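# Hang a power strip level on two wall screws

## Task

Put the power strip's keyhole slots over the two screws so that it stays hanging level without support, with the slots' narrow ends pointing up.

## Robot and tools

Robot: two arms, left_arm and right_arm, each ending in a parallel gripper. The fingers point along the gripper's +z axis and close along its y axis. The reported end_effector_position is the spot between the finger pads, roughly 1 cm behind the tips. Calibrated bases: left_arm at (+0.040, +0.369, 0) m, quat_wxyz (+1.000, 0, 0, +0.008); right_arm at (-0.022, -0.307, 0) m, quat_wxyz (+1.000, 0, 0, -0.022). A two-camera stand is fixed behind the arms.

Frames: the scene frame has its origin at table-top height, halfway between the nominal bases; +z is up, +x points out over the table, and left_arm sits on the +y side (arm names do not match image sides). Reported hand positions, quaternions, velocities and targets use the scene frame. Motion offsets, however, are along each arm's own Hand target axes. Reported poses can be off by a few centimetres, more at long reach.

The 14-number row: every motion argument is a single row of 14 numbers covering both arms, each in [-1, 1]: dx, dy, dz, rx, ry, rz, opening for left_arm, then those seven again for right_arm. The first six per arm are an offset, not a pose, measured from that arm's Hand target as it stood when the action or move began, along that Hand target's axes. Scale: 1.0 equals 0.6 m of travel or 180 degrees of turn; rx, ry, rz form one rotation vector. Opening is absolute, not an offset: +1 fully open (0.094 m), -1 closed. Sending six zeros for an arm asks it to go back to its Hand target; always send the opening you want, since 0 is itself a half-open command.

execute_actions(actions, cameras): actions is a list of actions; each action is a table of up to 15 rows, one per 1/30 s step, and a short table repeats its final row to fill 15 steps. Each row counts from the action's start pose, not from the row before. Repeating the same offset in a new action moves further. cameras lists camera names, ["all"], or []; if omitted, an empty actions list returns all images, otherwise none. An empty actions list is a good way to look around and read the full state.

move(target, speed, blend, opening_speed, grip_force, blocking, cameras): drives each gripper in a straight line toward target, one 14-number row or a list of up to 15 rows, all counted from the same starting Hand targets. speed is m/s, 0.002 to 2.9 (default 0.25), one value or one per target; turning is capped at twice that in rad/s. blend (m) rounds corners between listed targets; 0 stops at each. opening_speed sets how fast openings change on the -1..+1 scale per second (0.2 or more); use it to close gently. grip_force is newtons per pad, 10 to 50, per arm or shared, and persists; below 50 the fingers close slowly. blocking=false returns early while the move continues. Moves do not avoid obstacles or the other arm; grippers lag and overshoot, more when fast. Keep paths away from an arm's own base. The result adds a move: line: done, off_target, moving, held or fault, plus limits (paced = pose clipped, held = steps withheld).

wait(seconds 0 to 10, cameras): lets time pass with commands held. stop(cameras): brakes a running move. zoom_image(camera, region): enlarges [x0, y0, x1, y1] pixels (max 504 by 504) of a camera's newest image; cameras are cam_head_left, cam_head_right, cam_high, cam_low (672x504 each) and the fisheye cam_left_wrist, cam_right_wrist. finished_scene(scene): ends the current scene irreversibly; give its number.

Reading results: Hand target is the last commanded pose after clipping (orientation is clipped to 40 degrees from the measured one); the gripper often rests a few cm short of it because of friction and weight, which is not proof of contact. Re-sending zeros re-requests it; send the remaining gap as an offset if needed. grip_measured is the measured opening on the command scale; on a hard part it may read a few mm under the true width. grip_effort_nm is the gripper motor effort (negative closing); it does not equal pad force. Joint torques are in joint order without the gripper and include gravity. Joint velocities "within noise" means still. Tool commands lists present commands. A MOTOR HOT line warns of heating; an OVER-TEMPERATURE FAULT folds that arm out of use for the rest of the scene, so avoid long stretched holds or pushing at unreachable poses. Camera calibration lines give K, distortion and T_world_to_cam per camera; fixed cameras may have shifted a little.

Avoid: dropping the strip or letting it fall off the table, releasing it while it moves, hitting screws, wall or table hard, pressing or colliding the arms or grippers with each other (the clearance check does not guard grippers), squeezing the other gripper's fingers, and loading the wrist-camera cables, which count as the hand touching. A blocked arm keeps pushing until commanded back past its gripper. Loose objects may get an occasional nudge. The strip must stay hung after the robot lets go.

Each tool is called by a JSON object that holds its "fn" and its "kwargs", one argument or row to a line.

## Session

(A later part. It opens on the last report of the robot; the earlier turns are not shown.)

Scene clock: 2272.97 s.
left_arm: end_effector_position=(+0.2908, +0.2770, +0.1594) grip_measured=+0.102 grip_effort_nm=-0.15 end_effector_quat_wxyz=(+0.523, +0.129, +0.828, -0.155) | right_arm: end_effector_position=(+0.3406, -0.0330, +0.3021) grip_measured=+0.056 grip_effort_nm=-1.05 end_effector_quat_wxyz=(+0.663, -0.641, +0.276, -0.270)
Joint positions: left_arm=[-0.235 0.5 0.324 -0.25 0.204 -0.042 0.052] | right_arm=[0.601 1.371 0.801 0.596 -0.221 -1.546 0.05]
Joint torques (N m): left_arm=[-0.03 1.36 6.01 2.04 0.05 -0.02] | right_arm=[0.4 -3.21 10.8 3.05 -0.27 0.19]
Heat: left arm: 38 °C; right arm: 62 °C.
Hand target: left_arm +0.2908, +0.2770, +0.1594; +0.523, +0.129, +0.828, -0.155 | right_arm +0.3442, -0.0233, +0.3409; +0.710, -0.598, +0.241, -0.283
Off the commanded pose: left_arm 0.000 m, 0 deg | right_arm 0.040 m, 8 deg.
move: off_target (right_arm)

{"fn": "move", "kwargs": {
  "target": [
    [0,0,0,0,0,0,0.1,-0.006,0.03,-0.018,-0.014,0,0,-0.5]
  ],
  "speed": 0.02
}}

{"fn": "move", "kwargs": {
  "target": [
    [0,0,0,0,0,0,0.1,-0.003,0.02,0.0,-0.012,0,0,-0.5]
  ],
  "speed": 0.02
}}

Scene clock: 2283.57 s.
left_arm: end_effector_position=(+0.2908, +0.2770, +0.1594) grip_measured=+0.102 grip_effort_nm=-0.15 end_effector_quat_wxyz=(+0.523, +0.129, +0.828, -0.155) | right_arm: end_effector_position=(+0.3396, -0.0336, +0.2983) grip_measured=+0.056 grip_effort_nm=-1.05 end_effector_quat_wxyz=(+0.665, -0.639, +0.274, -0.272)
Joint positions: left_arm=[-0.235 0.5 0.324 -0.25 0.204 -0.042 0.052] | right_arm=[0.601 1.374 0.78 0.628 -0.221 -1.546 0.05]
Joint torques (N m): left_arm=[-0.05 1.36 5.98 2.02 0.04 -0.02] | right_arm=[0.9 -4.38 8.43 2.71 -0.21 0.09]
Heat: left arm: 38 °C; right arm: 66 °C.
Hand target: left_arm +0.2908, +0.2770, +0.1594; +0.523, +0.129, +0.828, -0.155 | right_arm +0.3363, -0.0262, +0.3211; +0.697, -0.613, +0.247, -0.278
Off the commanded pose: left_arm 0.000 m, 0 deg | right_arm 0.024 m, 6 deg.
move: off_target (right_arm)

Scene clock: 2284.63 s.
left_arm: end_effector_position=(+0.2908, +0.2770, +0.1594) grip_measured=+0.102 grip_effort_nm=-0.15 end_effector_quat_wxyz=(+0.523, +0.129, +0.828, -0.155) | right_arm: end_effector_position=(+0.3404, -0.0338, +0.2961) grip_measured=+0.056 grip_effort_nm=-1.05 end_effector_quat_wxyz=(+0.662, -0.641, +0.273, -0.275)
Joint positions: left_arm=[-0.235 0.5 0.324 -0.25 0.204 -0.042 0.052] | right_arm=[0.601 1.377 0.778 0.628 -0.218 -1.555 0.05]
Joint torques (N m): left_arm=[-0.06 1.36 6 2.05 0.06 -0.02] | right_arm=[1.57 -4.14 8.14 2.43 -0.2 0.11]
Heat: left arm: 38 °C; right arm: 65 °C.
Hand target: left_arm +0.2908, +0.2770, +0.1594; +0.523, +0.129, +0.828, -0.155 | right_arm +0.3361, -0.0239, +0.3092; +0.685, -0.626, +0.253, -0.273
Off the commanded pose: left_arm 0.000 m, 0 deg | right_arm 0.017 m, 4 deg.
move: off_target (right_arm)

{"fn": "move", "kwargs": {
  "target": [
    [0,0,0,0,0,0,0.1,-0.01,0.006,-0.016,0,0,0,-0.5]
  ],
  "speed": 0.02
}}

{"fn": "move", "kwargs": {
  "target": [
    [0,0,0,0,0,0,0.1,-0.006,0.006,0.006,0,0,0,-0.5]
  ],
  "speed": 0.02
}}

{"fn": "move", "kwargs": {
  "target": [
    [0,0,0,0,0,0,0.1,-0.004,0.004,0.012,0,0,0,-0.5]
  ],
  "speed": 0.02,
  "cameras": ["cam_head_left"]
}}

{"fn": "zoom_image", "kwargs": {
  "camera": "cam_head_left",
  "region": [285, 225, 345, 285]
}}

{"fn": "zoom_image", "kwargs": {
  "camera": "cam_head_left",
  "region": [345, 145, 405, 205]
}}

Scene clock: 2296.73 s.
left_arm: end_effector_position=(+0.2908, +0.2770, +0.1594) grip_measured=+0.102 grip_effort_nm=-0.15 end_effector_quat_wxyz=(+0.523, +0.129, +0.828, -0.155) | right_arm: end_effector_position=(+0.3322, -0.0304, +0.2726) grip_measured=+0.056 grip_effort_nm=-1.05 end_effector_quat_wxyz=(+0.650, -0.657, +0.279, -0.261)
Joint positions: left_arm=[-0.235 0.5 0.324 -0.25 0.204 -0.042 0.052] | right_arm=[0.619 1.377 0.729 0.628 -0.212 -1.556 0.05]
Joint torques (N m): left_arm=[-0.05 1.32 6 2.02 0.06 -0.01] | right_arm=[0.94 -7.02 7.91 2.56 -0.11 0.11]
Heat: left arm: 38 °C; right arm: 60 °C.
Hand target: left_arm +0.2908, +0.2770, +0.1594; +0.523, +0.129, +0.828, -0.155 | right_arm +0.3253, -0.0264, +0.3048; +0.685, -0.626, +0.253, -0.273
Off the commanded pose: left_arm 0.000 m, 0 deg | right_arm 0.033 m, 6 deg.
move: off_target (right_arm)

Scene clock: 2297.53 s.
left_arm: end_effector_position=(+0.2908, +0.2770, +0.1594) grip_measured=+0.102 grip_effort_nm=-0.14 end_effector_quat_wxyz=(+0.523, +0.129, +0.828, -0.155) | right_arm: end_effector_position=(+0.3310, -0.0281, +0.2729) grip_measured=+0.056 grip_effort_nm=-1.05 end_effector_quat_wxyz=(+0.649, -0.656, +0.281, -0.264)
Joint positions: left_arm=[-0.235 0.5 0.324 -0.25 0.204 -0.042 0.052] | right_arm=[0.633 1.377 0.729 0.629 -0.191 -1.556 0.05]
Joint torques (N m): left_arm=[0.02 1.35 5.98 2.03 0.04 -0.01] | right_arm=[1.14 -5.79 8.03 2.73 -0.21 0.08]
Heat: left arm: 38 °C; right arm: 60 °C.
Hand target: left_arm +0.2908, +0.2770, +0.1594; +0.523, +0.129, +0.828, -0.155 | right_arm +0.3254, -0.0210, +0.3016; +0.685, -0.626, +0.253, -0.273
Off the commanded pose: left_arm 0.000 m, 0 deg | right_arm 0.030 m, 6 deg.
move: off_target (right_arm)

Scene clock: 2298.33 s.
left_arm: end_effector_position=(+0.2908, +0.2770, +0.1594) grip_measured=+0.102 grip_effort_nm=-0.15 end_effector_quat_wxyz=(+0.523, +0.129, +0.828, -0.155) | right_arm: end_effector_position=(+0.3322, -0.0270, +0.2735) grip_measured=+0.056 grip_effort_nm=-1.05 end_effector_quat_wxyz=(+0.649, -0.652, +0.283, -0.270)
Joint positions: left_arm=[-0.235 0.5 0.324 -0.25 0.204 -0.042 0.052] | right_arm=[0.643 1.385 0.729 0.644 -0.167 -1.557 0.05]
Joint torques (N m): left_arm=[0.01 1.33 5.96 2.03 0.04 -0.01] | right_arm=[1.42 -4.12 9.33 2.68 -0.27 0.11]
Heat: left arm: 38 °C; right arm: 60 °C.
Hand target: left_arm +0.2908, +0.2770, +0.1594; +0.523, +0.129, +0.828, -0.155 | right_arm +0.3288, -0.0141, +0.2998; +0.685, -0.626, +0.253, -0.273
Off the commanded pose: left_arm 0.000 m, 0 deg | right_arm 0.030 m, 6 deg.
move: off_target (right_arm)
Images, in order (width x height): cam_head_left 672x504.

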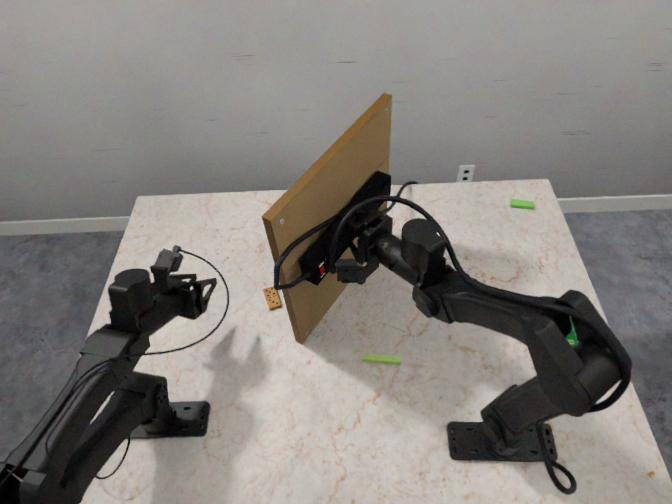

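Scaled by 8.400 from the camera's 672x504 image, which has a finer 960x720 frame.

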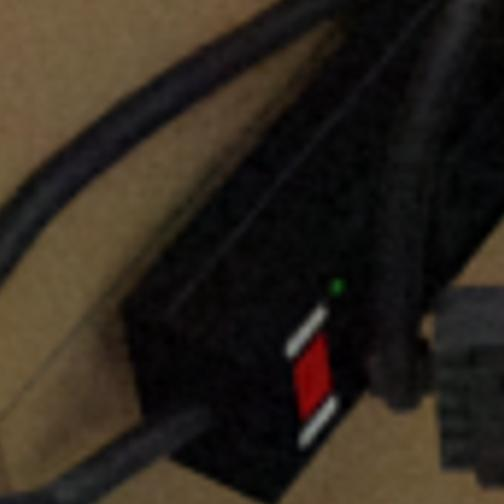

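Scaled by 8.400 from the camera's 672x504 image, which has a finer 960x720 frame.

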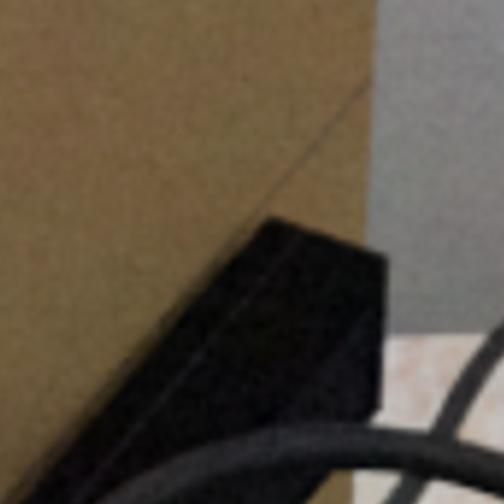

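{"fn": "move", "kwargs": {
  "target": [
    [0,0,0,0,0,0,0.1,0.006,-0.035,-0.012,0,0,0,-0.5]
  ],
  "speed": 0.03
}}

{"fn": "move", "kwargs": {
  "target": [
    [0,0,0,0,0,0,0.1,0.003,-0.012,0,0,0,0,-0.5]
  ],
  "speed": 0.03
}}

{"fn": "move", "kwargs": {
  "target": [
    [0,0,0,0,0,0,0.1,0,-0.01,0.0,0,0,0,-0.5]
  ],
  "speed": 0.03
}}

Scene clock: 2309.37 s.
left_arm: end_effector_position=(+0.2908, +0.2770, +0.1594) grip_measured=+0.102 grip_effort_nm=-0.14 end_effector_quat_wxyz=(+0.523, +0.129, +0.828, -0.155) | right_arm: end_effector_position=(+0.3298, -0.0268, +0.2658) grip_measured=+0.056 grip_effort_nm=-1.05 end_effector_quat_wxyz=(+0.639, -0.664, +0.287, -0.261)
Joint positions: left_arm=[-0.235 0.5 0.324 -0.25 0.204 -0.042 0.052] | right_arm=[0.643 1.376 0.729 0.599 -0.175 -1.56 0.05]
Joint torques (N m): left_arm=[-0.01 1.37 5.98 2.01 0.05 -0.03] | right_arm=[-0.03 -8.96 11.75 2.25 -0.43 0.11]
Heat: left arm: 38 °C; right arm: 62 °C.
Hand target: left_arm +0.2908, +0.2770, +0.1594; +0.523, +0.129, +0.828, -0.155 | right_arm +0.3252, -0.0232, +0.3202; +0.685, -0.626, +0.253, -0.273
Off the commanded pose: left_arm 0.000 m, 0 deg | right_arm 0.055 m, 8 deg.
move: off_target (right_arm)

Scene clock: 2310.23 s.
left_arm: end_effector_position=(+0.2908, +0.2770, +0.1594) grip_measured=+0.102 grip_effort_nm=-0.14 end_effector_quat_wxyz=(+0.523, +0.129, +0.828, -0.155) | right_arm: end_effector_position=(+0.3279, -0.0271, +0.2651) grip_measured=+0.056 grip_effort_nm=-1.05 end_effector_quat_wxyz=(+0.633, -0.673, +0.288, -0.253)
Joint positions: left_arm=[-0.235 0.5 0.324 -0.25 0.204 -0.042 0.052] | right_arm=[0.64 1.363 0.741 0.548 -0.19 -1.56 0.05]
Joint torques (N m): left_arm=[-0.02 1.35 5.94 2.03 0.05 -0.03] | right_arm=[-0.35 -9.18 12.1 2.42 -0.32 0.11]
Heat: left arm: 38 °C; right arm: 62 °C.
Hand target: left_arm +0.2908, +0.2770, +0.1594; +0.523, +0.129, +0.828, -0.155 | right_arm +0.3261, -0.0249, +0.3274; +0.685, -0.626, +0.253, -0.273
Off the commanded pose: left_arm 0.000 m, 0 deg | right_arm 0.062 m, 9 deg.
move: off_target (right_arm)

Scene clock: 2311.03 s.
left_arm: end_effector_position=(+0.2908, +0.2770, +0.1594) grip_measured=+0.102 grip_effort_nm=-0.14 end_effector_quat_wxyz=(+0.523, +0.129, +0.828, -0.155) | right_arm: end_effector_position=(+0.3272, -0.0269, +0.2691) grip_measured=+0.056 grip_effort_nm=-1.05 end_effector_quat_wxyz=(+0.631, -0.675, +0.288, -0.251)
Joint positions: left_arm=[-0.235 0.5 0.324 -0.25 0.204 -0.042 0.052] | right_arm=[0.639 1.353 0.757 0.517 -0.194 -1.56 0.05]
Joint torques (N m): left_arm=[-0.05 1.35 5.96 2.04 0.06 -0.02] | right_arm=[-0.36 -9.2 12.48 2.42 -0.32 0.11]
Heat: left arm: 38 °C; right arm: 61 °C.
Hand target: left_arm +0.2908, +0.2770, +0.1594; +0.523, +0.129, +0.828, -0.155 | right_arm +0.3257, -0.0253, +0.3333; +0.685, -0.626, +0.253, -0.273
Off the commanded pose: left_arm 0.000 m, 0 deg | right_arm 0.064 m, 10 deg.
move: off_target (right_arm)

{"fn": "move", "kwargs": {
  "target": [
    [0,0,0,0,0,0,0.1,0.008,-0.012,0.0,0,0,0,-0.5]
  ],
  "speed": 0.03
}}

{"fn": "move", "kwargs": {
  "target": [
    [0,0,0,0,0,0,0.1,0.008,-0.012,0.0,0,0,0,-0.5]
  ],
  "speed": 0.03
}}

{"fn": "move", "kwargs": {
  "target": [
    [0,0,0,0,0,0,0.1,0.003,-0.006,0.003,0,0,0,-0.5]
  ],
  "speed": 0.03
}}

Scene clock: 2320.50 s.
left_arm: end_effector_position=(+0.2908, +0.2770, +0.1594) grip_measured=+0.102 grip_effort_nm=-0.14 end_effector_quat_wxyz=(+0.523, +0.129, +0.828, -0.155) | right_arm: end_effector_position=(+0.3304, -0.0303, +0.2803) grip_measured=+0.056 grip_effort_nm=-1.05 end_effector_quat_wxyz=(+0.635, -0.672, +0.286, -0.252)
Joint positions: left_arm=[-0.235 0.5 0.324 -0.25 0.204 -0.042 0.052] | right_arm=[0.621 1.343 0.786 0.488 -0.213 -1.561 0.05]
Joint torques (N m): left_arm=[-0.02 1.36 5.96 2.03 0.05 -0.03] | right_arm=[-0.28 -8.57 12.25 2.42 -0.28 0.14]
Heat: left arm: 38 °C; right arm: 59 °C.
Hand target: left_arm +0.2908, +0.2770, +0.1594; +0.523, +0.129, +0.828, -0.155 | right_arm +0.3287, -0.0290, +0.3405; +0.685, -0.626, +0.253, -0.273
Off the commanded pose: left_arm 0.000 m, 0 deg | right_arm 0.060 m, 9 deg.
move: off_target (right_arm)

Scene clock: 2321.43 s.
left_arm: end_effector_position=(+0.2908, +0.2770, +0.1594) grip_measured=+0.102 grip_effort_nm=-0.15 end_effector_quat_wxyz=(+0.523, +0.129, +0.828, -0.155) | right_arm: end_effector_position=(+0.3345, -0.0332, +0.2858) grip_measured=+0.056 grip_effort_nm=-1.05 end_effector_quat_wxyz=(+0.634, -0.673, +0.287, -0.251)
Joint positions: left_arm=[-0.235 0.5 0.324 -0.25 0.204 -0.042 0.052] | right_arm=[0.603 1.343 0.812 0.46 -0.232 -1.561 0.05]
Joint torques (N m): left_arm=[-0.05 1.39 5.98 2.03 0.04 -0.02] | right_arm=[-0.35 -8.88 12.42 2.41 -0.29 0.14]
Heat: left arm: 38 °C; right arm: 59 °C.
Hand target: left_arm +0.2908, +0.2770, +0.1594; +0.523, +0.129, +0.828, -0.155 | right_arm +0.3318, -0.0329, +0.3477; +0.685, -0.626, +0.253, -0.273
Off the commanded pose: left_arm 0.000 m, 0 deg | right_arm 0.062 m, 9 deg.
move: off_target (right_arm)

Scene clock: 2322.27 s.
left_arm: end_effector_position=(+0.2908, +0.2770, +0.1594) grip_measured=+0.102 grip_effort_nm=-0.15 end_effector_quat_wxyz=(+0.523, +0.129, +0.828, -0.155) | right_arm: end_effector_position=(+0.3358, -0.0340, +0.2921) grip_measured=+0.056 grip_effort_nm=-1.05 end_effector_quat_wxyz=(+0.636, -0.671, +0.286, -0.252)
Joint positions: left_arm=[-0.235 0.5 0.324 -0.25 0.204 -0.042 0.052] | right_arm=[0.598 1.339 0.83 0.443 -0.237 -1.561 0.05]
Joint torques (N m): left_arm=[-0.06 1.32 5.96 2.02 0.03 -0.01] | right_arm=[-0.38 -8.34 12.46 2.44 -0.23 0.16]
Heat: left arm: 38 °C; right arm: 59 °C.
Hand target: left_arm +0.2908, +0.2770, +0.1594; +0.523, +0.129, +0.828, -0.155 | right_arm +0.3342, -0.0330, +0.3514; +0.685, -0.626, +0.253, -0.273
Off the commanded pose: left_arm 0.000 m, 0 deg | right_arm 0.059 m, 9 deg.
move: off_target (right_arm)

{"fn": "move", "kwargs": {
  "target": [
    [0,0,0,0,0,0,0.1,-0.004,0.018,0.012,0.0,0,0,-0.5]
  ],
  "speed": 0.03,
  "cameras": ["cam_head_left"]
}}

{"fn": "zoom_image", "kwargs": {
  "camera": "cam_head_left",
  "region": [285, 225, 345, 285]
}}

{"fn": "zoom_image", "kwargs": {
  "camera": "cam_head_left",
  "region": [345, 145, 405, 205]
}}

Scene clock: 2330.50 s.
left_arm: end_effector_position=(+0.2908, +0.2770, +0.1594) grip_measured=+0.102 grip_effort_nm=-0.15 end_effector_quat_wxyz=(+0.523, +0.129, +0.828, -0.155) | right_arm: end_effector_position=(+0.3361, -0.0340, +0.2958) grip_measured=+0.056 grip_effort_nm=-1.05 end_effector_quat_wxyz=(+0.640, -0.667, +0.283, -0.255)
Joint positions: left_arm=[-0.235 0.5 0.324 -0.25 0.204 -0.042 0.052] | right_arm=[0.598 1.339 0.83 0.458 -0.236 -1.561 0.05]
Joint velocities: left_arm=[within noise] | right_arm=[-0.012 0.002 -0.007 0.154 -0.022 0.037 0.001]
Joint torques (N m): left_arm=[-0.03 1.35 6 2.03 0.05 -0.01] | right_arm=[0.84 -5.09 11.51 2.73 -0.15 0.15]
Heat: left arm: 38 °C; right arm: 60 °C.
Hand target: left_arm +0.2908, +0.2770, +0.1594; +0.523, +0.129, +0.828, -0.155 | right_arm +0.3380, -0.0255, +0.3413; +0.685, -0.626, +0.253, -0.273
Off the commanded pose: left_arm 0.000 m, 0 deg | right_arm 0.046 m, 8 deg.
move: off_target (right_arm)
Images, in order (width x height): cam_head_left 672x504.

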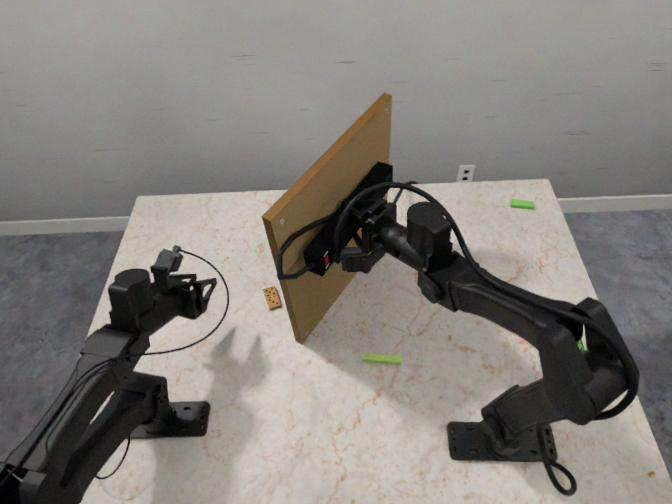

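Scaled by 8.400 from the camera's 672x504 image, which has a finer 960x720 frame.

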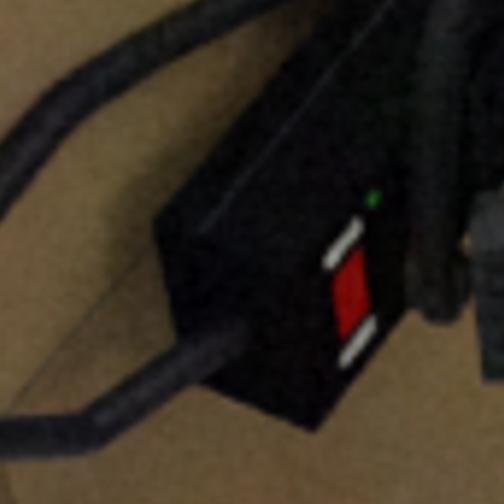

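Scaled by 8.400 from the camera's 672x504 image, which has a finer 960x720 frame.

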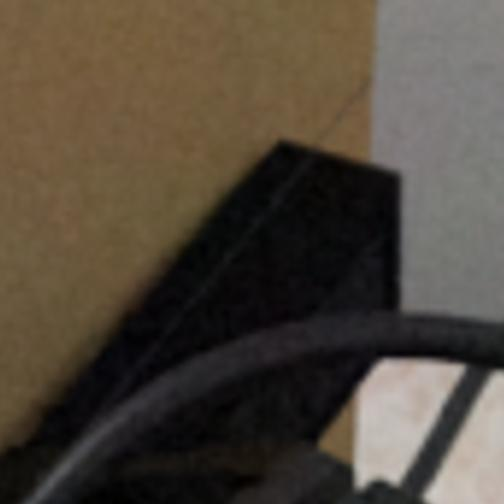

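{"fn": "move", "kwargs": {
  "target": [
    [0,0,0,0,0,0,0.1,-0.002,0.03,-0.008,0.0,0.01,-0.004,-0.5]
  ],
  "speed": 0.02
}}

{"fn": "move", "kwargs": {
  "target": [
    [0,0,0,0,0,0,0.1,0,0.016,0.004,-0.005,0,0,-0.5]
  ],
  "speed": 0.02
}}

{"fn": "move", "kwargs": {
  "target": [
    [0,0,0,0,0,0,0.1,0,0.012,0.004,-0.005,0,0,-0.5]
  ],
  "speed": 0.02
}}

Scene clock: 2342.27 s.
left_arm: end_effector_position=(+0.2908, +0.2770, +0.1594) grip_measured=+0.102 grip_effort_nm=-0.15 end_effector_quat_wxyz=(+0.523, +0.129, +0.828, -0.155) | right_arm: end_effector_position=(+0.3385, -0.0337, +0.2957) grip_measured=+0.056 grip_effort_nm=-1.05 end_effector_quat_wxyz=(+0.644, -0.654, +0.285, -0.277)
Joint positions: left_arm=[-0.235 0.5 0.324 -0.25 0.204 -0.042 0.052] | right_arm=[0.618 1.352 0.804 0.532 -0.181 -1.568 0.05]
Joint torques (N m): left_arm=[-0.1 1.36 5.96 2.02 0.04 -0.01] | right_arm=[1.16 -5.22 8.25 2.72 -0.11 0.08]
Heat: left arm: 38 °C; right arm: 63 °C.
Hand target: left_arm +0.2908, +0.2770, +0.1594; +0.523, +0.129, +0.828, -0.155 | right_arm +0.3349, -0.0269, +0.3228; +0.679, -0.624, +0.259, -0.287
Off the commanded pose: left_arm 0.000 m, 0 deg | right_arm 0.028 m, 6 deg.
move: off_target (right_arm)

Scene clock: 2343.13 s.
left_arm: end_effector_position=(+0.2908, +0.2770, +0.1594) grip_measured=+0.102 grip_effort_nm=-0.14 end_effector_quat_wxyz=(+0.523, +0.129, +0.828, -0.155) | right_arm: end_effector_position=(+0.3403, -0.0326, +0.2914) grip_measured=+0.056 grip_effort_nm=-1.05 end_effector_quat_wxyz=(+0.644, -0.654, +0.285, -0.277)
Joint positions: left_arm=[-0.235 0.5 0.324 -0.25 0.204 -0.042 0.052] | right_arm=[0.618 1.367 0.797 0.552 -0.18 -1.57 0.05]
Joint torques (N m): left_arm=[-0.01 1.37 5.98 2.03 0.04 -0.03] | right_arm=[1.25 -4.79 8.36 2.64 -0.1 0.08]
Heat: left arm: 38 °C; right arm: 63 °C.
Hand target: left_arm +0.2908, +0.2770, +0.1594; +0.523, +0.129, +0.828, -0.155 | right_arm +0.3373, -0.0247, +0.3136; +0.674, -0.629, +0.262, -0.285
Off the commanded pose: left_arm 0.000 m, 0 deg | right_arm 0.024 m, 5 deg.
move: off_target (right_arm)

Scene clock: 2343.83 s.
left_arm: end_effector_position=(+0.2908, +0.2770, +0.1594) grip_measured=+0.102 grip_effort_nm=-0.14 end_effector_quat_wxyz=(+0.523, +0.129, +0.828, -0.155) | right_arm: end_effector_position=(+0.3407, -0.0324, +0.2913) grip_measured=+0.056 grip_effort_nm=-1.05 end_effector_quat_wxyz=(+0.645, -0.653, +0.284, -0.278)
Joint positions: left_arm=[-0.235 0.5 0.324 -0.25 0.204 -0.042 0.052] | right_arm=[0.618 1.369 0.797 0.558 -0.18 -1.571 0.05]
Joint torques (N m): left_arm=[-0.05 1.36 5.96 2.02 0.02 -0.02] | right_arm=[1.35 -3.82 8.27 2.57 -0.05 0.07]
Heat: left arm: 38 °C; right arm: 63 °C.
Hand target: left_arm +0.2908, +0.2770, +0.1594; +0.523, +0.129, +0.828, -0.155 | right_arm +0.3394, -0.0227, +0.3066; +0.669, -0.634, +0.264, -0.283
Off the commanded pose: left_arm 0.000 m, 0 deg | right_arm 0.018 m, 4 deg.
move: off_target (right_arm)

{"fn": "move", "kwargs": {
  "target": [
    [0,0,0,0,0,0,0.1,-0.016,0.004,-0.004,0,0,0,-0.5]
  ],
  "speed": 0.02
}}

{"fn": "move", "kwargs": {
  "target": [
    [0,0,0,0,0,0,0.1,-0.01,0.004,0.0,0,0,0,-0.5]
  ],
  "speed": 0.02,
  "cameras": ["cam_head_left"]
}}

{"fn": "zoom_image", "kwargs": {
  "camera": "cam_head_left",
  "region": [285, 225, 345, 285]
}}

{"fn": "zoom_image", "kwargs": {
  "camera": "cam_head_left",
  "region": [345, 145, 405, 205]
}}

Scene clock: 2353.40 s.
left_arm: end_effector_position=(+0.2908, +0.2770, +0.1594) grip_measured=+0.102 grip_effort_nm=-0.14 end_effector_quat_wxyz=(+0.523, +0.129, +0.828, -0.155) | right_arm: end_effector_position=(+0.3391, -0.0319, +0.2886) grip_measured=+0.056 grip_effort_nm=-1.05 end_effector_quat_wxyz=(+0.644, -0.647, +0.290, -0.288)
Joint positions: left_arm=[-0.235 0.5 0.324 -0.25 0.204 -0.042 0.052] | right_arm=[0.639 1.369 0.776 0.588 -0.134 -1.571 0.05]
Joint torques (N m): left_arm=[-0.06 1.37 5.93 2.02 0.04 -0.01] | right_arm=[2.36 -4.55 8.35 2.39 -0.25 0.07]
Heat: left arm: 38 °C; right arm: 61 °C.
Hand target: left_arm +0.2908, +0.2770, +0.1594; +0.523, +0.129, +0.828, -0.155 | right_arm +0.3310, -0.0175, +0.3040; +0.669, -0.634, +0.264, -0.283
Off the commanded pose: left_arm 0.000 m, 0 deg | right_arm 0.023 m, 4 deg.
move: off_target (right_arm)

Scene clock: 2354.23 s.
left_arm: end_effector_position=(+0.2908, +0.2770, +0.1594) grip_measured=+0.102 grip_effort_nm=-0.15 end_effector_quat_wxyz=(+0.523, +0.129, +0.828, -0.155) | right_arm: end_effector_position=(+0.3380, -0.0316, +0.2873) grip_measured=+0.056 grip_effort_nm=-1.05 end_effector_quat_wxyz=(+0.643, -0.642, +0.295, -0.295)
Joint positions: left_arm=[-0.235 0.5 0.324 -0.25 0.204 -0.042 0.052] | right_arm=[0.654 1.369 0.764 0.607 -0.1 -1.571 0.05]
Joint torques (N m): left_arm=[-0.03 1.39 5.97 2.03 0.03 -0.02] | right_arm=[2.77 -4.64 8.51 2.31 -0.39 0.04]
Heat: left arm: 38 °C; right arm: 61 °C.
Hand target: left_arm +0.2908, +0.2770, +0.1594; +0.523, +0.129, +0.828, -0.155 | right_arm +0.3269, -0.0130, +0.3015; +0.669, -0.634, +0.264, -0.283
Off the commanded pose: left_arm 0.000 m, 0 deg | right_arm 0.026 m, 5 deg.
move: off_target (right_arm)
Images, in order (width x height): cam_head_left 672x504.

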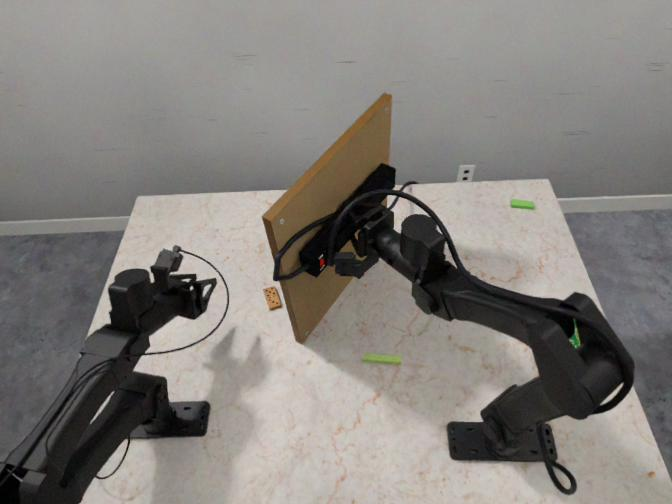

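Scaled by 8.400 from the camera's 672x504 image, which has a finer 960x720 frame.

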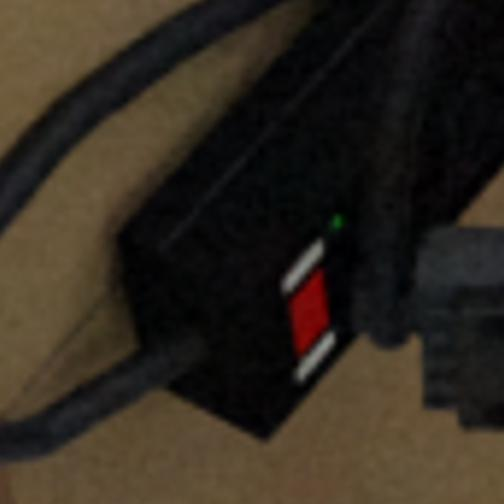

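Scaled by 8.400 from the camera's 672x504 image, which has a finer 960x720 frame.

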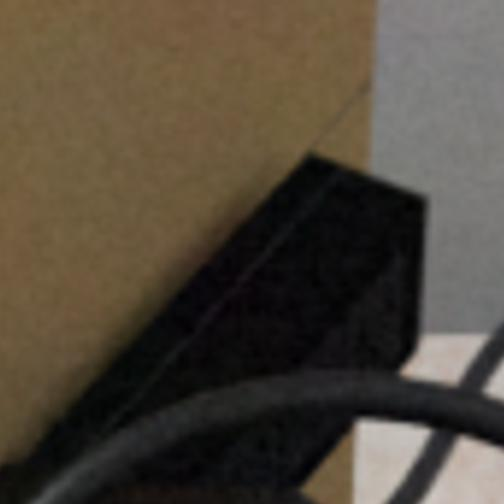

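{"fn": "move", "kwargs": {
  "target": [
    [0,0,0,0,0,0,0.1,0.014,-0.006,0.006,0,-0.03,0,-0.5]
  ],
  "speed": 0.02
}}

{"fn": "move", "kwargs": {
  "target": [
    [0,0,0,0,0,0,0.1,0.0,-0.004,0.014,0,-0.02,0,-0.5]
  ],
  "speed": 0.02,
  "cameras": ["cam_head_left"]
}}

{"fn": "zoom_image", "kwargs": {
  "camera": "cam_head_left",
  "region": [285, 225, 345, 285]
}}

{"fn": "zoom_image", "kwargs": {
  "camera": "cam_head_left",
  "region": [345, 145, 405, 205]
}}

Scene clock: 2376.63 s.
left_arm: end_effector_position=(+0.2908, +0.2770, +0.1594) grip_measured=+0.102 grip_effort_nm=-0.14 end_effector_quat_wxyz=(+0.523, +0.129, +0.828, -0.155) | right_arm: end_effector_position=(+0.3358, -0.0304, +0.2834) grip_measured=+0.056 grip_effort_nm=-1.05 end_effector_quat_wxyz=(+0.651, -0.660, +0.261, -0.268)
Joint positions: left_arm=[-0.235 0.5 0.324 -0.25 0.204 -0.042 0.052] | right_arm=[0.601 1.379 0.764 0.608 -0.247 -1.587 0.05]
Joint torques (N m): left_arm=[-0.01 1.33 6.01 2.04 0.06 -0.01] | right_arm=[0.13 -3.38 11.59 2.21 -0.78 0.23]
Heat: left arm: 37 °C; right arm: 57 °C.
Hand target: left_arm +0.2908, +0.2770, +0.1594; +0.523, +0.129, +0.828, -0.155 | right_arm +0.3352, -0.0167, +0.3054; +0.681, -0.647, +0.232, -0.253
Off the commanded pose: left_arm 0.000 m, 0 deg | right_arm 0.026 m, 5 deg.
move: off_target (right_arm)

Scene clock: 2378.57 s.
left_arm: end_effector_position=(+0.2908, +0.2770, +0.1594) grip_measured=+0.102 grip_effort_nm=-0.15 end_effector_quat_wxyz=(+0.523, +0.129, +0.828, -0.155) | right_arm: end_effector_position=(+0.3365, -0.0287, +0.2835) grip_measured=+0.056 grip_effort_nm=-1.05 end_effector_quat_wxyz=(+0.659, -0.670, +0.239, -0.245)
Joint positions: left_arm=[-0.235 0.5 0.324 -0.25 0.204 -0.042 0.052] | right_arm=[0.563 1.399 0.784 0.604 -0.354 -1.588 0.05]
Joint torques (N m): left_arm=[-0.08 1.39 5.96 2.01 0.04 -0.04] | right_arm=[1.07 -2.1 13.75 2.2 -0.58 0.27]
Heat: left arm: 37 °C; right arm: 57 °C.
Hand target: left_arm +0.2908, +0.2770, +0.1594; +0.523, +0.129, +0.828, -0.155 | right_arm +0.3405, -0.0103, +0.3081; +0.688, -0.654, +0.211, -0.232
Off the commanded pose: left_arm 0.000 m, 0 deg | right_arm 0.031 m, 5 deg.
move: off_target (right_arm)
Images, in order (width x height): cam_head_left 672x504.

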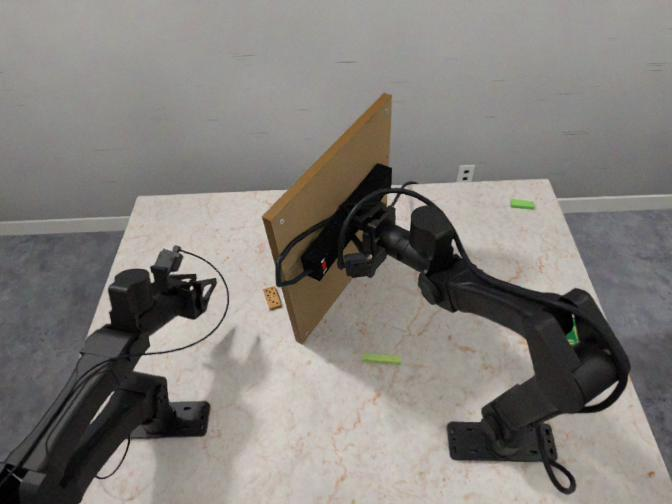

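Scaled by 8.400 from the camera's 672x504 image, which has a finer 960x720 frame.

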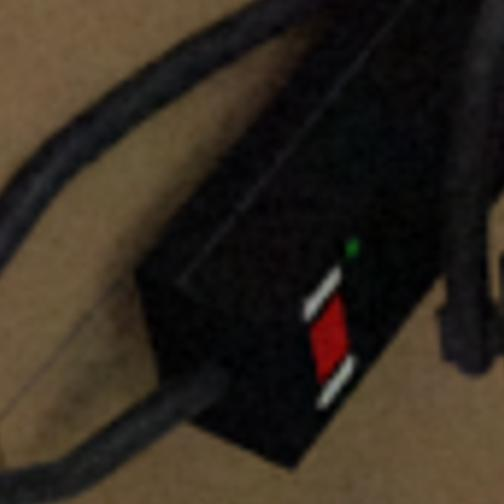

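Scaled by 8.400 from the camera's 672x504 image, which has a finer 960x720 frame.

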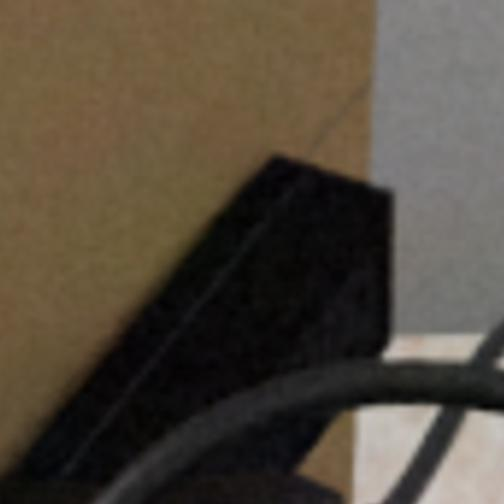

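{"fn": "move", "kwargs": {
  "target": [
    [0,0,0,0,0,0,0.1,0.0,-0.006,0.012,0,0.01,0.01,-0.5]
  ],
  "speed": 0.02
}}

{"fn": "move", "kwargs": {
  "target": [
    [0,0,0,0,0,0,0.1,0.0,-0.002,0.012,0,0.006,0.004,-0.5]
  ],
  "speed": 0.02,
  "cameras": ["cam_head_left"]
}}

{"fn": "zoom_image", "kwargs": {
  "camera": "cam_head_left",
  "region": [285, 225, 345, 285]
}}

{"fn": "zoom_image", "kwargs": {
  "camera": "cam_head_left",
  "region": [345, 145, 405, 205]
}}

Scene clock: 2390.80 s.
left_arm: end_effector_position=(+0.2908, +0.2770, +0.1594) grip_measured=+0.102 grip_effort_nm=-0.15 end_effector_quat_wxyz=(+0.523, +0.129, +0.828, -0.155) | right_arm: end_effector_position=(+0.3383, -0.0291, +0.2847) grip_measured=+0.056 grip_effort_nm=-1.05 end_effector_quat_wxyz=(+0.660, -0.667, +0.250, -0.239)
Joint positions: left_arm=[-0.235 0.5 0.324 -0.25 0.204 -0.042 0.052] | right_arm=[0.563 1.399 0.793 0.59 -0.346 -1.566 0.05]
Joint torques (N m): left_arm=[-0.02 1.37 5.96 2.03 0.05 -0.03] | right_arm=[2.96 -1.42 14.6 2.16 -0.02 0.33]
Heat: left arm: 37 °C; right arm: 56 °C.
Hand target: left_arm +0.2908, +0.2770, +0.1594; +0.523, +0.129, +0.828, -0.155 | right_arm +0.3446, -0.0046, +0.3121; +0.688, -0.647, +0.232, -0.232
Off the commanded pose: left_arm 0.000 m, 0 deg | right_arm 0.037 m, 5 deg.
move: off_target (right_arm)

Scene clock: 2391.70 s.
left_arm: end_effector_position=(+0.2908, +0.2770, +0.1594) grip_measured=+0.102 grip_effort_nm=-0.15 end_effector_quat_wxyz=(+0.523, +0.129, +0.828, -0.155) | right_arm: end_effector_position=(+0.3395, -0.0294, +0.2860) grip_measured=+0.056 grip_effort_nm=-1.05 end_effector_quat_wxyz=(+0.659, -0.664, +0.259, -0.239)
Joint positions: left_arm=[-0.235 0.5 0.324 -0.25 0.204 -0.042 0.052] | right_arm=[0.569 1.396 0.799 0.58 -0.326 -1.553 0.05]
Joint torques (N m): left_arm=[-0.08 1.32 5.9 2.02 0.03 0] | right_arm=[4.04 -0.17 15.71 2.27 0.18 0.34]
Heat: left arm: 37 °C; right arm: 56 °C.
Hand target: left_arm +0.2908, +0.2770, +0.1594; +0.523, +0.129, +0.828, -0.155 | right_arm +0.3490, +0.0009, +0.3139; +0.687, -0.644, +0.242, -0.234
Off the commanded pose: left_arm 0.000 m, 0 deg | right_arm 0.042 m, 5 deg.
move: off_target (right_arm)
Images, in order (width x height): cam_head_left 672x504.

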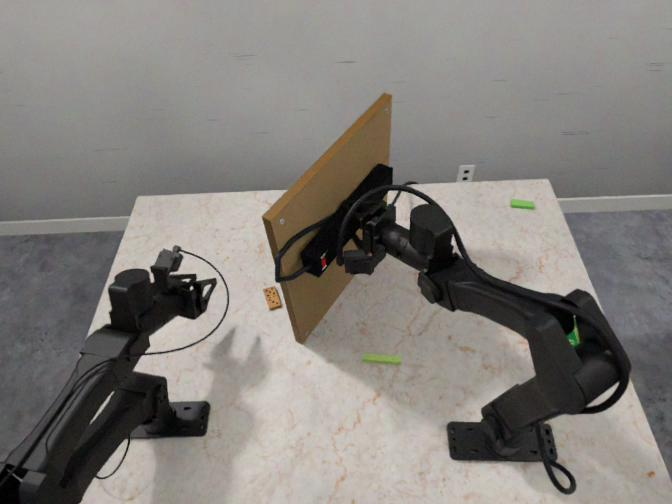

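Scaled by 8.400 from the camera's 672x504 image, which has a finer 960x720 frame.

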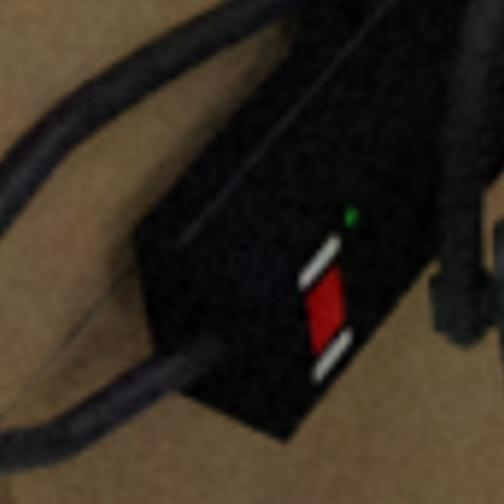

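Scaled by 8.400 from the camera's 672x504 image, which has a finer 960x720 frame.

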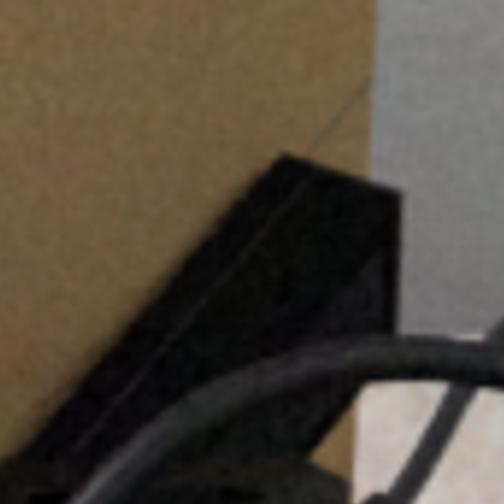

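{"fn": "move", "kwargs": {
  "target": [
    [0,0,0,0,0,0,0.1,0.0,-0.02,-0.06,0,0,0,-0.5],
    [0,0,0,0,0,0,0.1,0.0,-0.12,-0.25,0,0,0,-0.5],
    [0,0,0,0,0,0,0.1,0.0,-0.32,-0.25,0.1,0,0,-0.5]
  ],
  "speed": 0.12,
  "cameras": ["cam_high"]
}}

Scene clock: 2407.83 s.
left_arm: end_effector_position=(+0.2908, +0.2770, +0.1594) grip_measured=+0.102 grip_effort_nm=-0.14 end_effector_quat_wxyz=(+0.523, +0.129, +0.828, -0.155) | right_arm: end_effector_position=(+0.2665, -0.1274, +0.4515) grip_measured=+0.056 grip_effort_nm=-1.05 end_effector_quat_wxyz=(+0.746, -0.565, +0.242, -0.256)
Joint positions: left_arm=[-0.235 0.5 0.324 -0.25 0.204 -0.042 0.052] | right_arm=[0.319 0.941 0.923 0.308 -0.543 -1.345 0.05]
Joint torques (N m): left_arm=[-0.03 1.33 6 2.04 0.06 -0.02] | right_arm=[0.77 -1.74 12.04 2.34 -0.01 0.47]
Heat: left arm: 37 °C; right arm: 60 °C.
Hand target: left_arm +0.2908, +0.2770, +0.1594; +0.523, +0.129, +0.828, -0.155 | right_arm +0.2521, -0.1268, +0.4973; +0.780, -0.528, +0.203, -0.269
Off the commanded pose: left_arm 0.000 m, 0 deg | right_arm 0.048 m, 7 deg.
move: off_target (right_arm)
Images, in order (width x height): cam_high 672x504.

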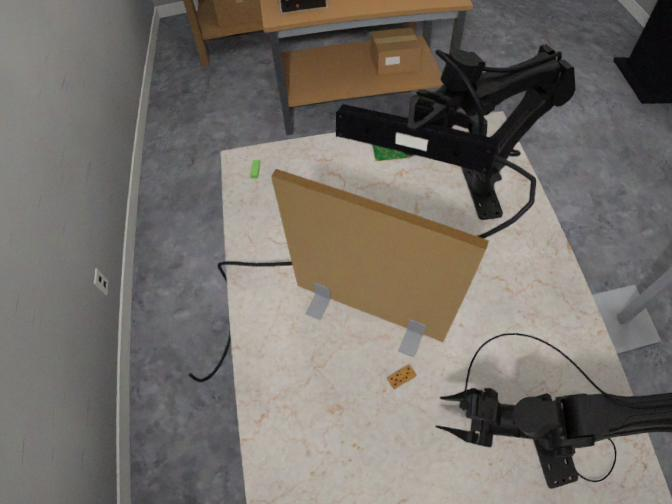

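{"fn": "zoom_image", "kwargs": {
  "camera": "cam_high",
  "region": [330, 95, 420, 162]
}}

{"fn": "zoom_image", "kwargs": {
  "camera": "cam_high",
  "region": [410, 105, 500, 172]
}}

Scaled by 5.600 from the camera's 672x504 image, which has a finer 960x720 frame.

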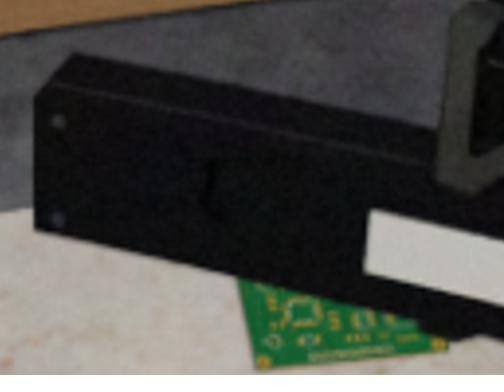

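Scaled by 5.600 from the camera's 672x504 image, which has a finer 960x720 frame.

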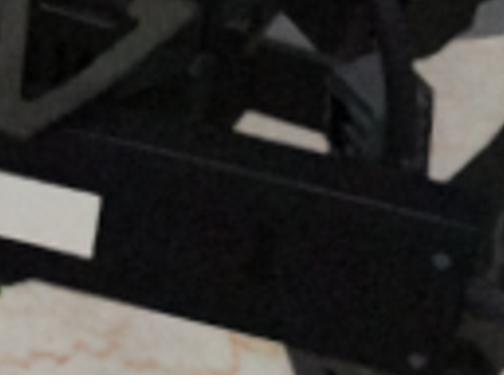

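{"fn": "move", "kwargs": {
  "target": [
    [0,0,0,0,0,0,0.1,0.0,0.2,0,-0.1,0,0,-0.5],
    [0,0,0,0,0,0,0.1,0.01,0.22,0.06,-0.1,0,0,-0.5],
    [0,0,0,0,0,0,0.1,0.01,0.22,0.12,-0.1,0,0,-0.5]
  ],
  "speed": 0.12
}}

Scene clock: 2447.93 s.
left_arm: end_effector_position=(+0.2908, +0.2770, +0.1594) grip_measured=+0.102 grip_effort_nm=-0.15 end_effector_quat_wxyz=(+0.523, +0.129, +0.828, -0.155) | right_arm: end_effector_position=(+0.3249, -0.0443, +0.3553) grip_measured=+0.056 grip_effort_nm=-1.05 end_effector_quat_wxyz=(+0.651, -0.678, +0.270, -0.210)
Joint positions: left_arm=[-0.235 0.5 0.324 -0.25 0.204 -0.042 0.052] | right_arm=[0.529 1.265 1.031 0.164 -0.394 -1.532 0.05]
Joint torques (N m): left_arm=[-0.02 1.37 5.97 2.02 0.04 -0.01] | right_arm=[0.42 -4.6 12.57 2.48 -0.01 0.21]
Heat: left arm: 37 °C; right arm: 59 °C.
Hand target: left_arm +0.2908, +0.2770, +0.1594; +0.523, +0.129, +0.828, -0.155 | right_arm +0.3270, -0.0399, +0.4000; +0.687, -0.644, +0.242, -0.234
Off the commanded pose: left_arm 0.000 m, 0 deg | right_arm 0.045 m, 7 deg.
move: off_target (right_arm)

{"fn": "move", "kwargs": {
  "target": [
    [0,0,0,0,0,0,0.1,0.01,0.1,0.0,0.01,0,-0.006,-0.5]
  ],
  "speed": 0.06
}}

Scene clock: 2453.70 s.
left_arm: end_effector_position=(+0.2908, +0.2770, +0.1594) grip_measured=+0.102 grip_effort_nm=-0.14 end_effector_quat_wxyz=(+0.523, +0.129, +0.828, -0.155) | right_arm: end_effector_position=(+0.3316, -0.0408, +0.3162) grip_measured=+0.056 grip_effort_nm=-1.05 end_effector_quat_wxyz=(+0.669, -0.661, +0.253, -0.227)
Joint positions: left_arm=[-0.235 0.5 0.324 -0.25 0.204 -0.042 0.052] | right_arm=[0.529 1.319 0.848 0.469 -0.393 -1.533 0.05]
Joint torques (N m): left_arm=[0.05 1.35 5.93 2.02 0.05 -0.03] | right_arm=[-0.14 -4.79 8.58 2.56 -0.06 0.13]
Heat: left arm: 37 °C; right arm: 58 °C.
Hand target: left_arm +0.2908, +0.2770, +0.1594; +0.523, +0.129, +0.828, -0.155 | right_arm +0.3323, -0.0400, +0.3399; +0.695, -0.635, +0.232, -0.244
Off the commanded pose: left_arm 0.000 m, 0 deg | right_arm 0.024 m, 5 deg.
move: off_target (right_arm)

{"fn": "move", "kwargs": {
  "target": [
    [0,0,0,0,0,0,0.1,0.0,0.033,0.016,-0.006,0,0,-0.5]
  ],
  "speed": 0.03
}}

{"fn": "move", "kwargs": {
  "target": [
    [0,0,0,0,0,0,0.1,0,0.012,0.008,-0.004,0,0,-0.5]
  ],
  "speed": 0.02,
  "cameras": ["cam_head_left"]
}}

{"fn": "zoom_image", "kwargs": {
  "camera": "cam_head_left",
  "region": [285, 225, 345, 285]
}}

{"fn": "zoom_image", "kwargs": {
  "camera": "cam_head_left",
  "region": [345, 145, 405, 205]
}}

Scene clock: 2465.07 s.
left_arm: end_effector_position=(+0.2908, +0.2770, +0.1594) grip_measured=+0.102 grip_effort_nm=-0.15 end_effector_quat_wxyz=(+0.523, +0.129, +0.828, -0.155) | right_arm: end_effector_position=(+0.3406, -0.0352, +0.3001) grip_measured=+0.056 grip_effort_nm=-1.05 end_effector_quat_wxyz=(+0.664, -0.665, +0.256, -0.227)
Joint positions: left_arm=[-0.235 0.5 0.324 -0.25 0.204 -0.042 0.052] | right_arm=[0.535 1.376 0.839 0.521 -0.382 -1.539 0.05]
Joint torques (N m): left_arm=[-0.06 1.37 5.96 2.03 0.05 -0.02] | right_arm=[0.94 -5.2 7.99 2.54 -0.02 0.09]
Heat: left arm: 37 °C; right arm: 58 °C.
Hand target: left_arm +0.2908, +0.2770, +0.1594; +0.523, +0.129, +0.828, -0.155 | right_arm +0.3391, -0.0310, +0.3209; +0.689, -0.642, +0.235, -0.242
Off the commanded pose: left_arm 0.000 m, 0 deg | right_arm 0.021 m, 5 deg.
move: off_target (right_arm)

Scene clock: 2465.83 s.
left_arm: end_effector_position=(+0.2908, +0.2770, +0.1594) grip_measured=+0.102 grip_effort_nm=-0.15 end_effector_quat_wxyz=(+0.523, +0.129, +0.828, -0.155) | right_arm: end_effector_position=(+0.3424, -0.0345, +0.2995) grip_measured=+0.056 grip_effort_nm=-1.05 end_effector_quat_wxyz=(+0.664, -0.663, +0.256, -0.231)
Joint positions: left_arm=[-0.235 0.5 0.324 -0.25 0.204 -0.042 0.052] | right_arm=[0.538 1.384 0.839 0.534 -0.374 -1.542 0.05]
Joint torques (N m): left_arm=[-0.02 1.28 5.96 2.04 0.05 -0.03] | right_arm=[1.13 -3.92 8.36 2.49 -0.05 0.06]
Heat: left arm: 37 °C; right arm: 58 °C.
Hand target: left_arm +0.2908, +0.2770, +0.1594; +0.523, +0.129, +0.828, -0.155 | right_arm +0.3425, -0.0270, +0.3141; +0.685, -0.646, +0.236, -0.240
Off the commanded pose: left_arm 0.000 m, 0 deg | right_arm 0.016 m, 4 deg.
move: off_target (right_arm)
Images, in order (width x height): cam_head_left 672x504.

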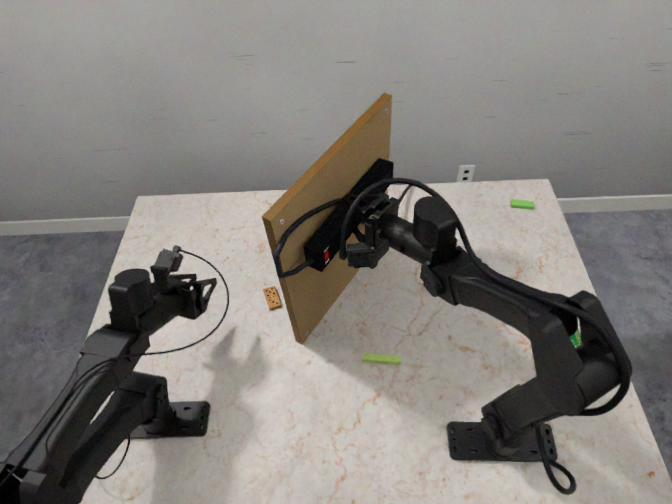

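Scaled by 8.400 from the camera's 672x504 image, which has a finer 960x720 frame.

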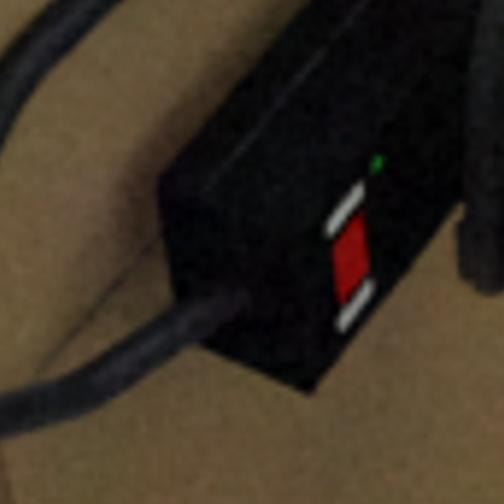

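Scaled by 8.400 from the camera's 672x504 image, which has a finer 960x720 frame.

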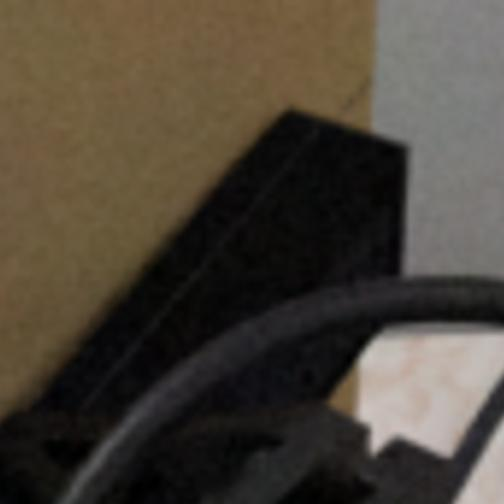

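{"fn": "move", "kwargs": {
  "target": [
    [0,0,0,0,0,0,0.1,-0.006,0.014,-0.014,0,0.004,0,-0.5]
  ],
  "speed": 0.02
}}

{"fn": "move", "kwargs": {
  "target": [
    [0,0,0,0,0,0,0.1,-0.003,0.008,0.0,0,0,0,-0.5]
  ],
  "speed": 0.02
}}

Scene clock: 2474.30 s.
left_arm: end_effector_position=(+0.2908, +0.2770, +0.1594) grip_measured=+0.102 grip_effort_nm=-0.14 end_effector_quat_wxyz=(+0.523, +0.129, +0.828, -0.155) | right_arm: end_effector_position=(+0.3372, -0.0340, +0.2798) grip_measured=+0.056 grip_effort_nm=-1.05 end_effector_quat_wxyz=(+0.655, -0.670, +0.263, -0.228)
Joint positions: left_arm=[-0.235 0.5 0.324 -0.25 0.204 -0.042 0.052] | right_arm=[0.551 1.384 0.784 0.56 -0.355 -1.545 0.05]
Joint torques (N m): left_arm=[-0.03 1.29 5.93 2.02 0.04 -0.02] | right_arm=[0.81 -6.16 8.09 2.55 0 0.09]
Heat: left arm: 37 °C; right arm: 58 °C.
Hand target: left_arm +0.2908, +0.2770, +0.1594; +0.523, +0.129, +0.828, -0.155 | right_arm +0.3346, -0.0307, +0.3053; +0.684, -0.644, +0.241, -0.244
Off the commanded pose: left_arm 0.000 m, 0 deg | right_arm 0.026 m, 5 deg.
move: off_target (right_arm)

Scene clock: 2475.13 s.
left_arm: end_effector_position=(+0.2908, +0.2770, +0.1594) grip_measured=+0.102 grip_effort_nm=-0.14 end_effector_quat_wxyz=(+0.523, +0.129, +0.828, -0.155) | right_arm: end_effector_position=(+0.3355, -0.0334, +0.2776) grip_measured=+0.056 grip_effort_nm=-1.05 end_effector_quat_wxyz=(+0.657, -0.669, +0.262, -0.230)
Joint positions: left_arm=[-0.235 0.5 0.324 -0.25 0.204 -0.042 0.052] | right_arm=[0.558 1.384 0.77 0.58 -0.347 -1.545 0.05]
Joint torques (N m): left_arm=[-0.06 1.31 5.97 2.03 0.06 -0.04] | right_arm=[0.87 -5.65 7.84 2.53 -0.01 0.09]
Heat: left arm: 37 °C; right arm: 58 °C.
Hand target: left_arm +0.2908, +0.2770, +0.1594; +0.523, +0.129, +0.828, -0.155 | right_arm +0.3332, -0.0293, +0.3005; +0.684, -0.644, +0.240, -0.244
Off the commanded pose: left_arm 0.000 m, 0 deg | right_arm 0.023 m, 5 deg.
move: off_target (right_arm)

{"fn": "move", "kwargs": {
  "target": [
    [0,0,0,0,0,0,0.1,0.008,-0.02,0.012,0.012,0,0,-0.5]
  ],
  "speed": 0.02,
  "cameras": ["cam_head_left"]
}}

{"fn": "zoom_image", "kwargs": {
  "camera": "cam_head_left",
  "region": [285, 225, 345, 285]
}}

{"fn": "zoom_image", "kwargs": {
  "camera": "cam_head_left",
  "region": [345, 145, 405, 205]
}}

Scene clock: 2484.23 s.
left_arm: end_effector_position=(+0.2908, +0.2770, +0.1594) grip_measured=+0.102 grip_effort_nm=-0.14 end_effector_quat_wxyz=(+0.523, +0.129, +0.828, -0.155) | right_arm: end_effector_position=(+0.3379, -0.0320, +0.2786) grip_measured=+0.056 grip_effort_nm=-1.05 end_effector_quat_wxyz=(+0.661, -0.664, +0.259, -0.233)
Joint positions: left_arm=[-0.235 0.5 0.324 -0.25 0.204 -0.042 0.052] | right_arm=[0.558 1.4 0.77 0.612 -0.347 -1.543 0.05]
Joint torques (N m): left_arm=[-0.02 1.32 5.93 2.02 0.03 -0.02] | right_arm=[0.14 -5.01 10.51 2.55 -0.08 0.19]
Heat: left arm: 37 °C; right arm: 58 °C.
Hand target: left_arm +0.2908, +0.2770, +0.1594; +0.523, +0.129, +0.828, -0.155 | right_arm +0.3413, -0.0274, +0.3128; +0.696, -0.631, +0.236, -0.249
Off the commanded pose: left_arm 0.000 m, 0 deg | right_arm 0.035 m, 6 deg.
move: off_target (right_arm)
Images, in order (width x height): cam_head_left 672x504.

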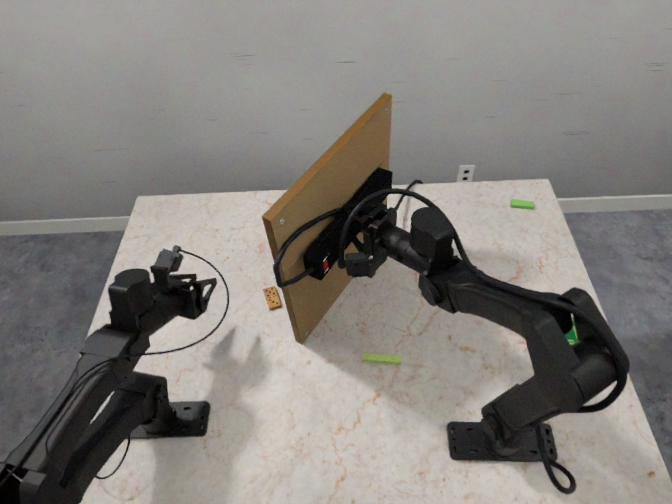

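Scaled by 8.400 from the camera's 672x504 image, which has a finer 960x720 frame.

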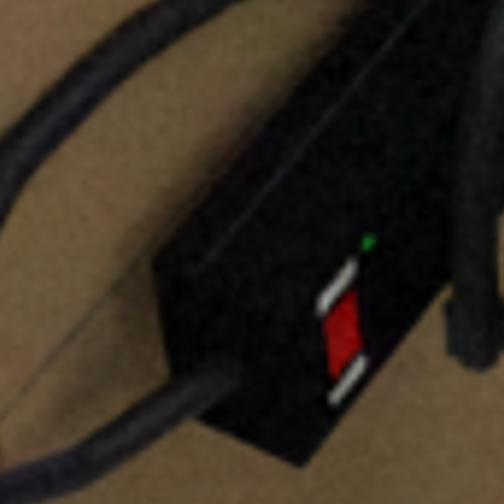

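Scaled by 8.400 from the camera's 672x504 image, which has a finer 960x720 frame.

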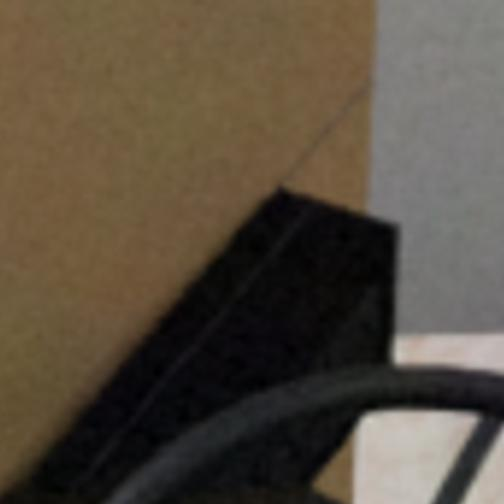

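{"fn": "move", "kwargs": {
  "target": [
    [0,0,0,0,0,0,0.1,0.0,-0.02,0.0,0.006,0.006,0,-0.5]
  ],
  "speed": 0.02
}}

{"fn": "move", "kwargs": {
  "target": [
    [0,0,0,0,0,0,0.1,0.0,-0.012,0.0,0.006,0,0,-0.5]
  ],
  "speed": 0.02
}}

{"fn": "move", "kwargs": {
  "target": [
    [0,0,0,0,0,0,0.1,0.0,-0.008,0.0,0.004,0,0,-0.5]
  ],
  "speed": 0.02
}}

Scene clock: 2497.37 s.
left_arm: end_effector_position=(+0.2908, +0.2770, +0.1594) grip_measured=+0.102 grip_effort_nm=-0.15 end_effector_quat_wxyz=(+0.523, +0.129, +0.828, -0.155) | right_arm: end_effector_position=(+0.3399, -0.0338, +0.2785) grip_measured=+0.056 grip_effort_nm=-1.05 end_effector_quat_wxyz=(+0.660, -0.661, +0.266, -0.236)
Joint positions: left_arm=[-0.235 0.5 0.324 -0.25 0.204 -0.042 0.052] | right_arm=[0.558 1.4 0.77 0.612 -0.332 -1.537 0.05]
Joint torques (N m): left_arm=[-0.05 1.32 5.97 2.02 0.06 -0.02] | right_arm=[0.88 -6.78 11.3 2.49 0.02 0.19]
Heat: left arm: 37 °C; right arm: 59 °C.
Hand target: left_arm +0.2908, +0.2770, +0.1594; +0.523, +0.129, +0.828, -0.155 | right_arm +0.3407, -0.0284, +0.3247; +0.699, -0.622, +0.240, -0.257
Off the commanded pose: left_arm 0.000 m, 0 deg | right_arm 0.046 m, 7 deg.
move: off_target (right_arm)

Scene clock: 2498.10 s.
left_arm: end_effector_position=(+0.2908, +0.2770, +0.1594) grip_measured=+0.102 grip_effort_nm=-0.15 end_effector_quat_wxyz=(+0.523, +0.129, +0.828, -0.155) | right_arm: end_effector_position=(+0.3400, -0.0338, +0.2786) grip_measured=+0.056 grip_effort_nm=-1.05 end_effector_quat_wxyz=(+0.661, -0.661, +0.268, -0.234)
Joint positions: left_arm=[-0.235 0.5 0.324 -0.25 0.204 -0.042 0.052] | right_arm=[0.558 1.4 0.77 0.613 -0.331 -1.531 0.05]
Joint torques (N m): left_arm=[-0.03 1.39 5.91 2.02 0.05 -0.02] | right_arm=[0.9 -7.38 11.75 2.5 0.03 0.21]
Heat: left arm: 37 °C; right arm: 59 °C.
Hand target: left_arm +0.2908, +0.2770, +0.1594; +0.523, +0.129, +0.828, -0.155 | right_arm +0.3403, -0.0291, +0.3319; +0.705, -0.616, +0.238, -0.259
Off the commanded pose: left_arm 0.000 m, 0 deg | right_arm 0.053 m, 9 deg.
move: off_target (right_arm)

Scene clock: 2498.80 s.
left_arm: end_effector_position=(+0.2908, +0.2770, +0.1594) grip_measured=+0.102 grip_effort_nm=-0.15 end_effector_quat_wxyz=(+0.523, +0.129, +0.828, -0.155) | right_arm: end_effector_position=(+0.3402, -0.0340, +0.2793) grip_measured=+0.056 grip_effort_nm=-1.05 end_effector_quat_wxyz=(+0.662, -0.659, +0.270, -0.234)
Joint positions: left_arm=[-0.235 0.5 0.324 -0.25 0.204 -0.042 0.052] | right_arm=[0.558 1.4 0.77 0.616 -0.33 -1.526 0.05]
Joint torques (N m): left_arm=[-0.05 1.36 5.97 2.03 0.05 -0.02] | right_arm=[0.91 -7.72 11.93 2.6 0.03 0.22]
Heat: left arm: 37 °C; right arm: 59 °C.
Hand target: left_arm +0.2908, +0.2770, +0.1594; +0.523, +0.129, +0.828, -0.155 | right_arm +0.3399, -0.0296, +0.3366; +0.709, -0.611, +0.236, -0.261
Off the commanded pose: left_arm 0.000 m, 0 deg | right_arm 0.058 m, 9 deg.
move: off_target (right_arm)


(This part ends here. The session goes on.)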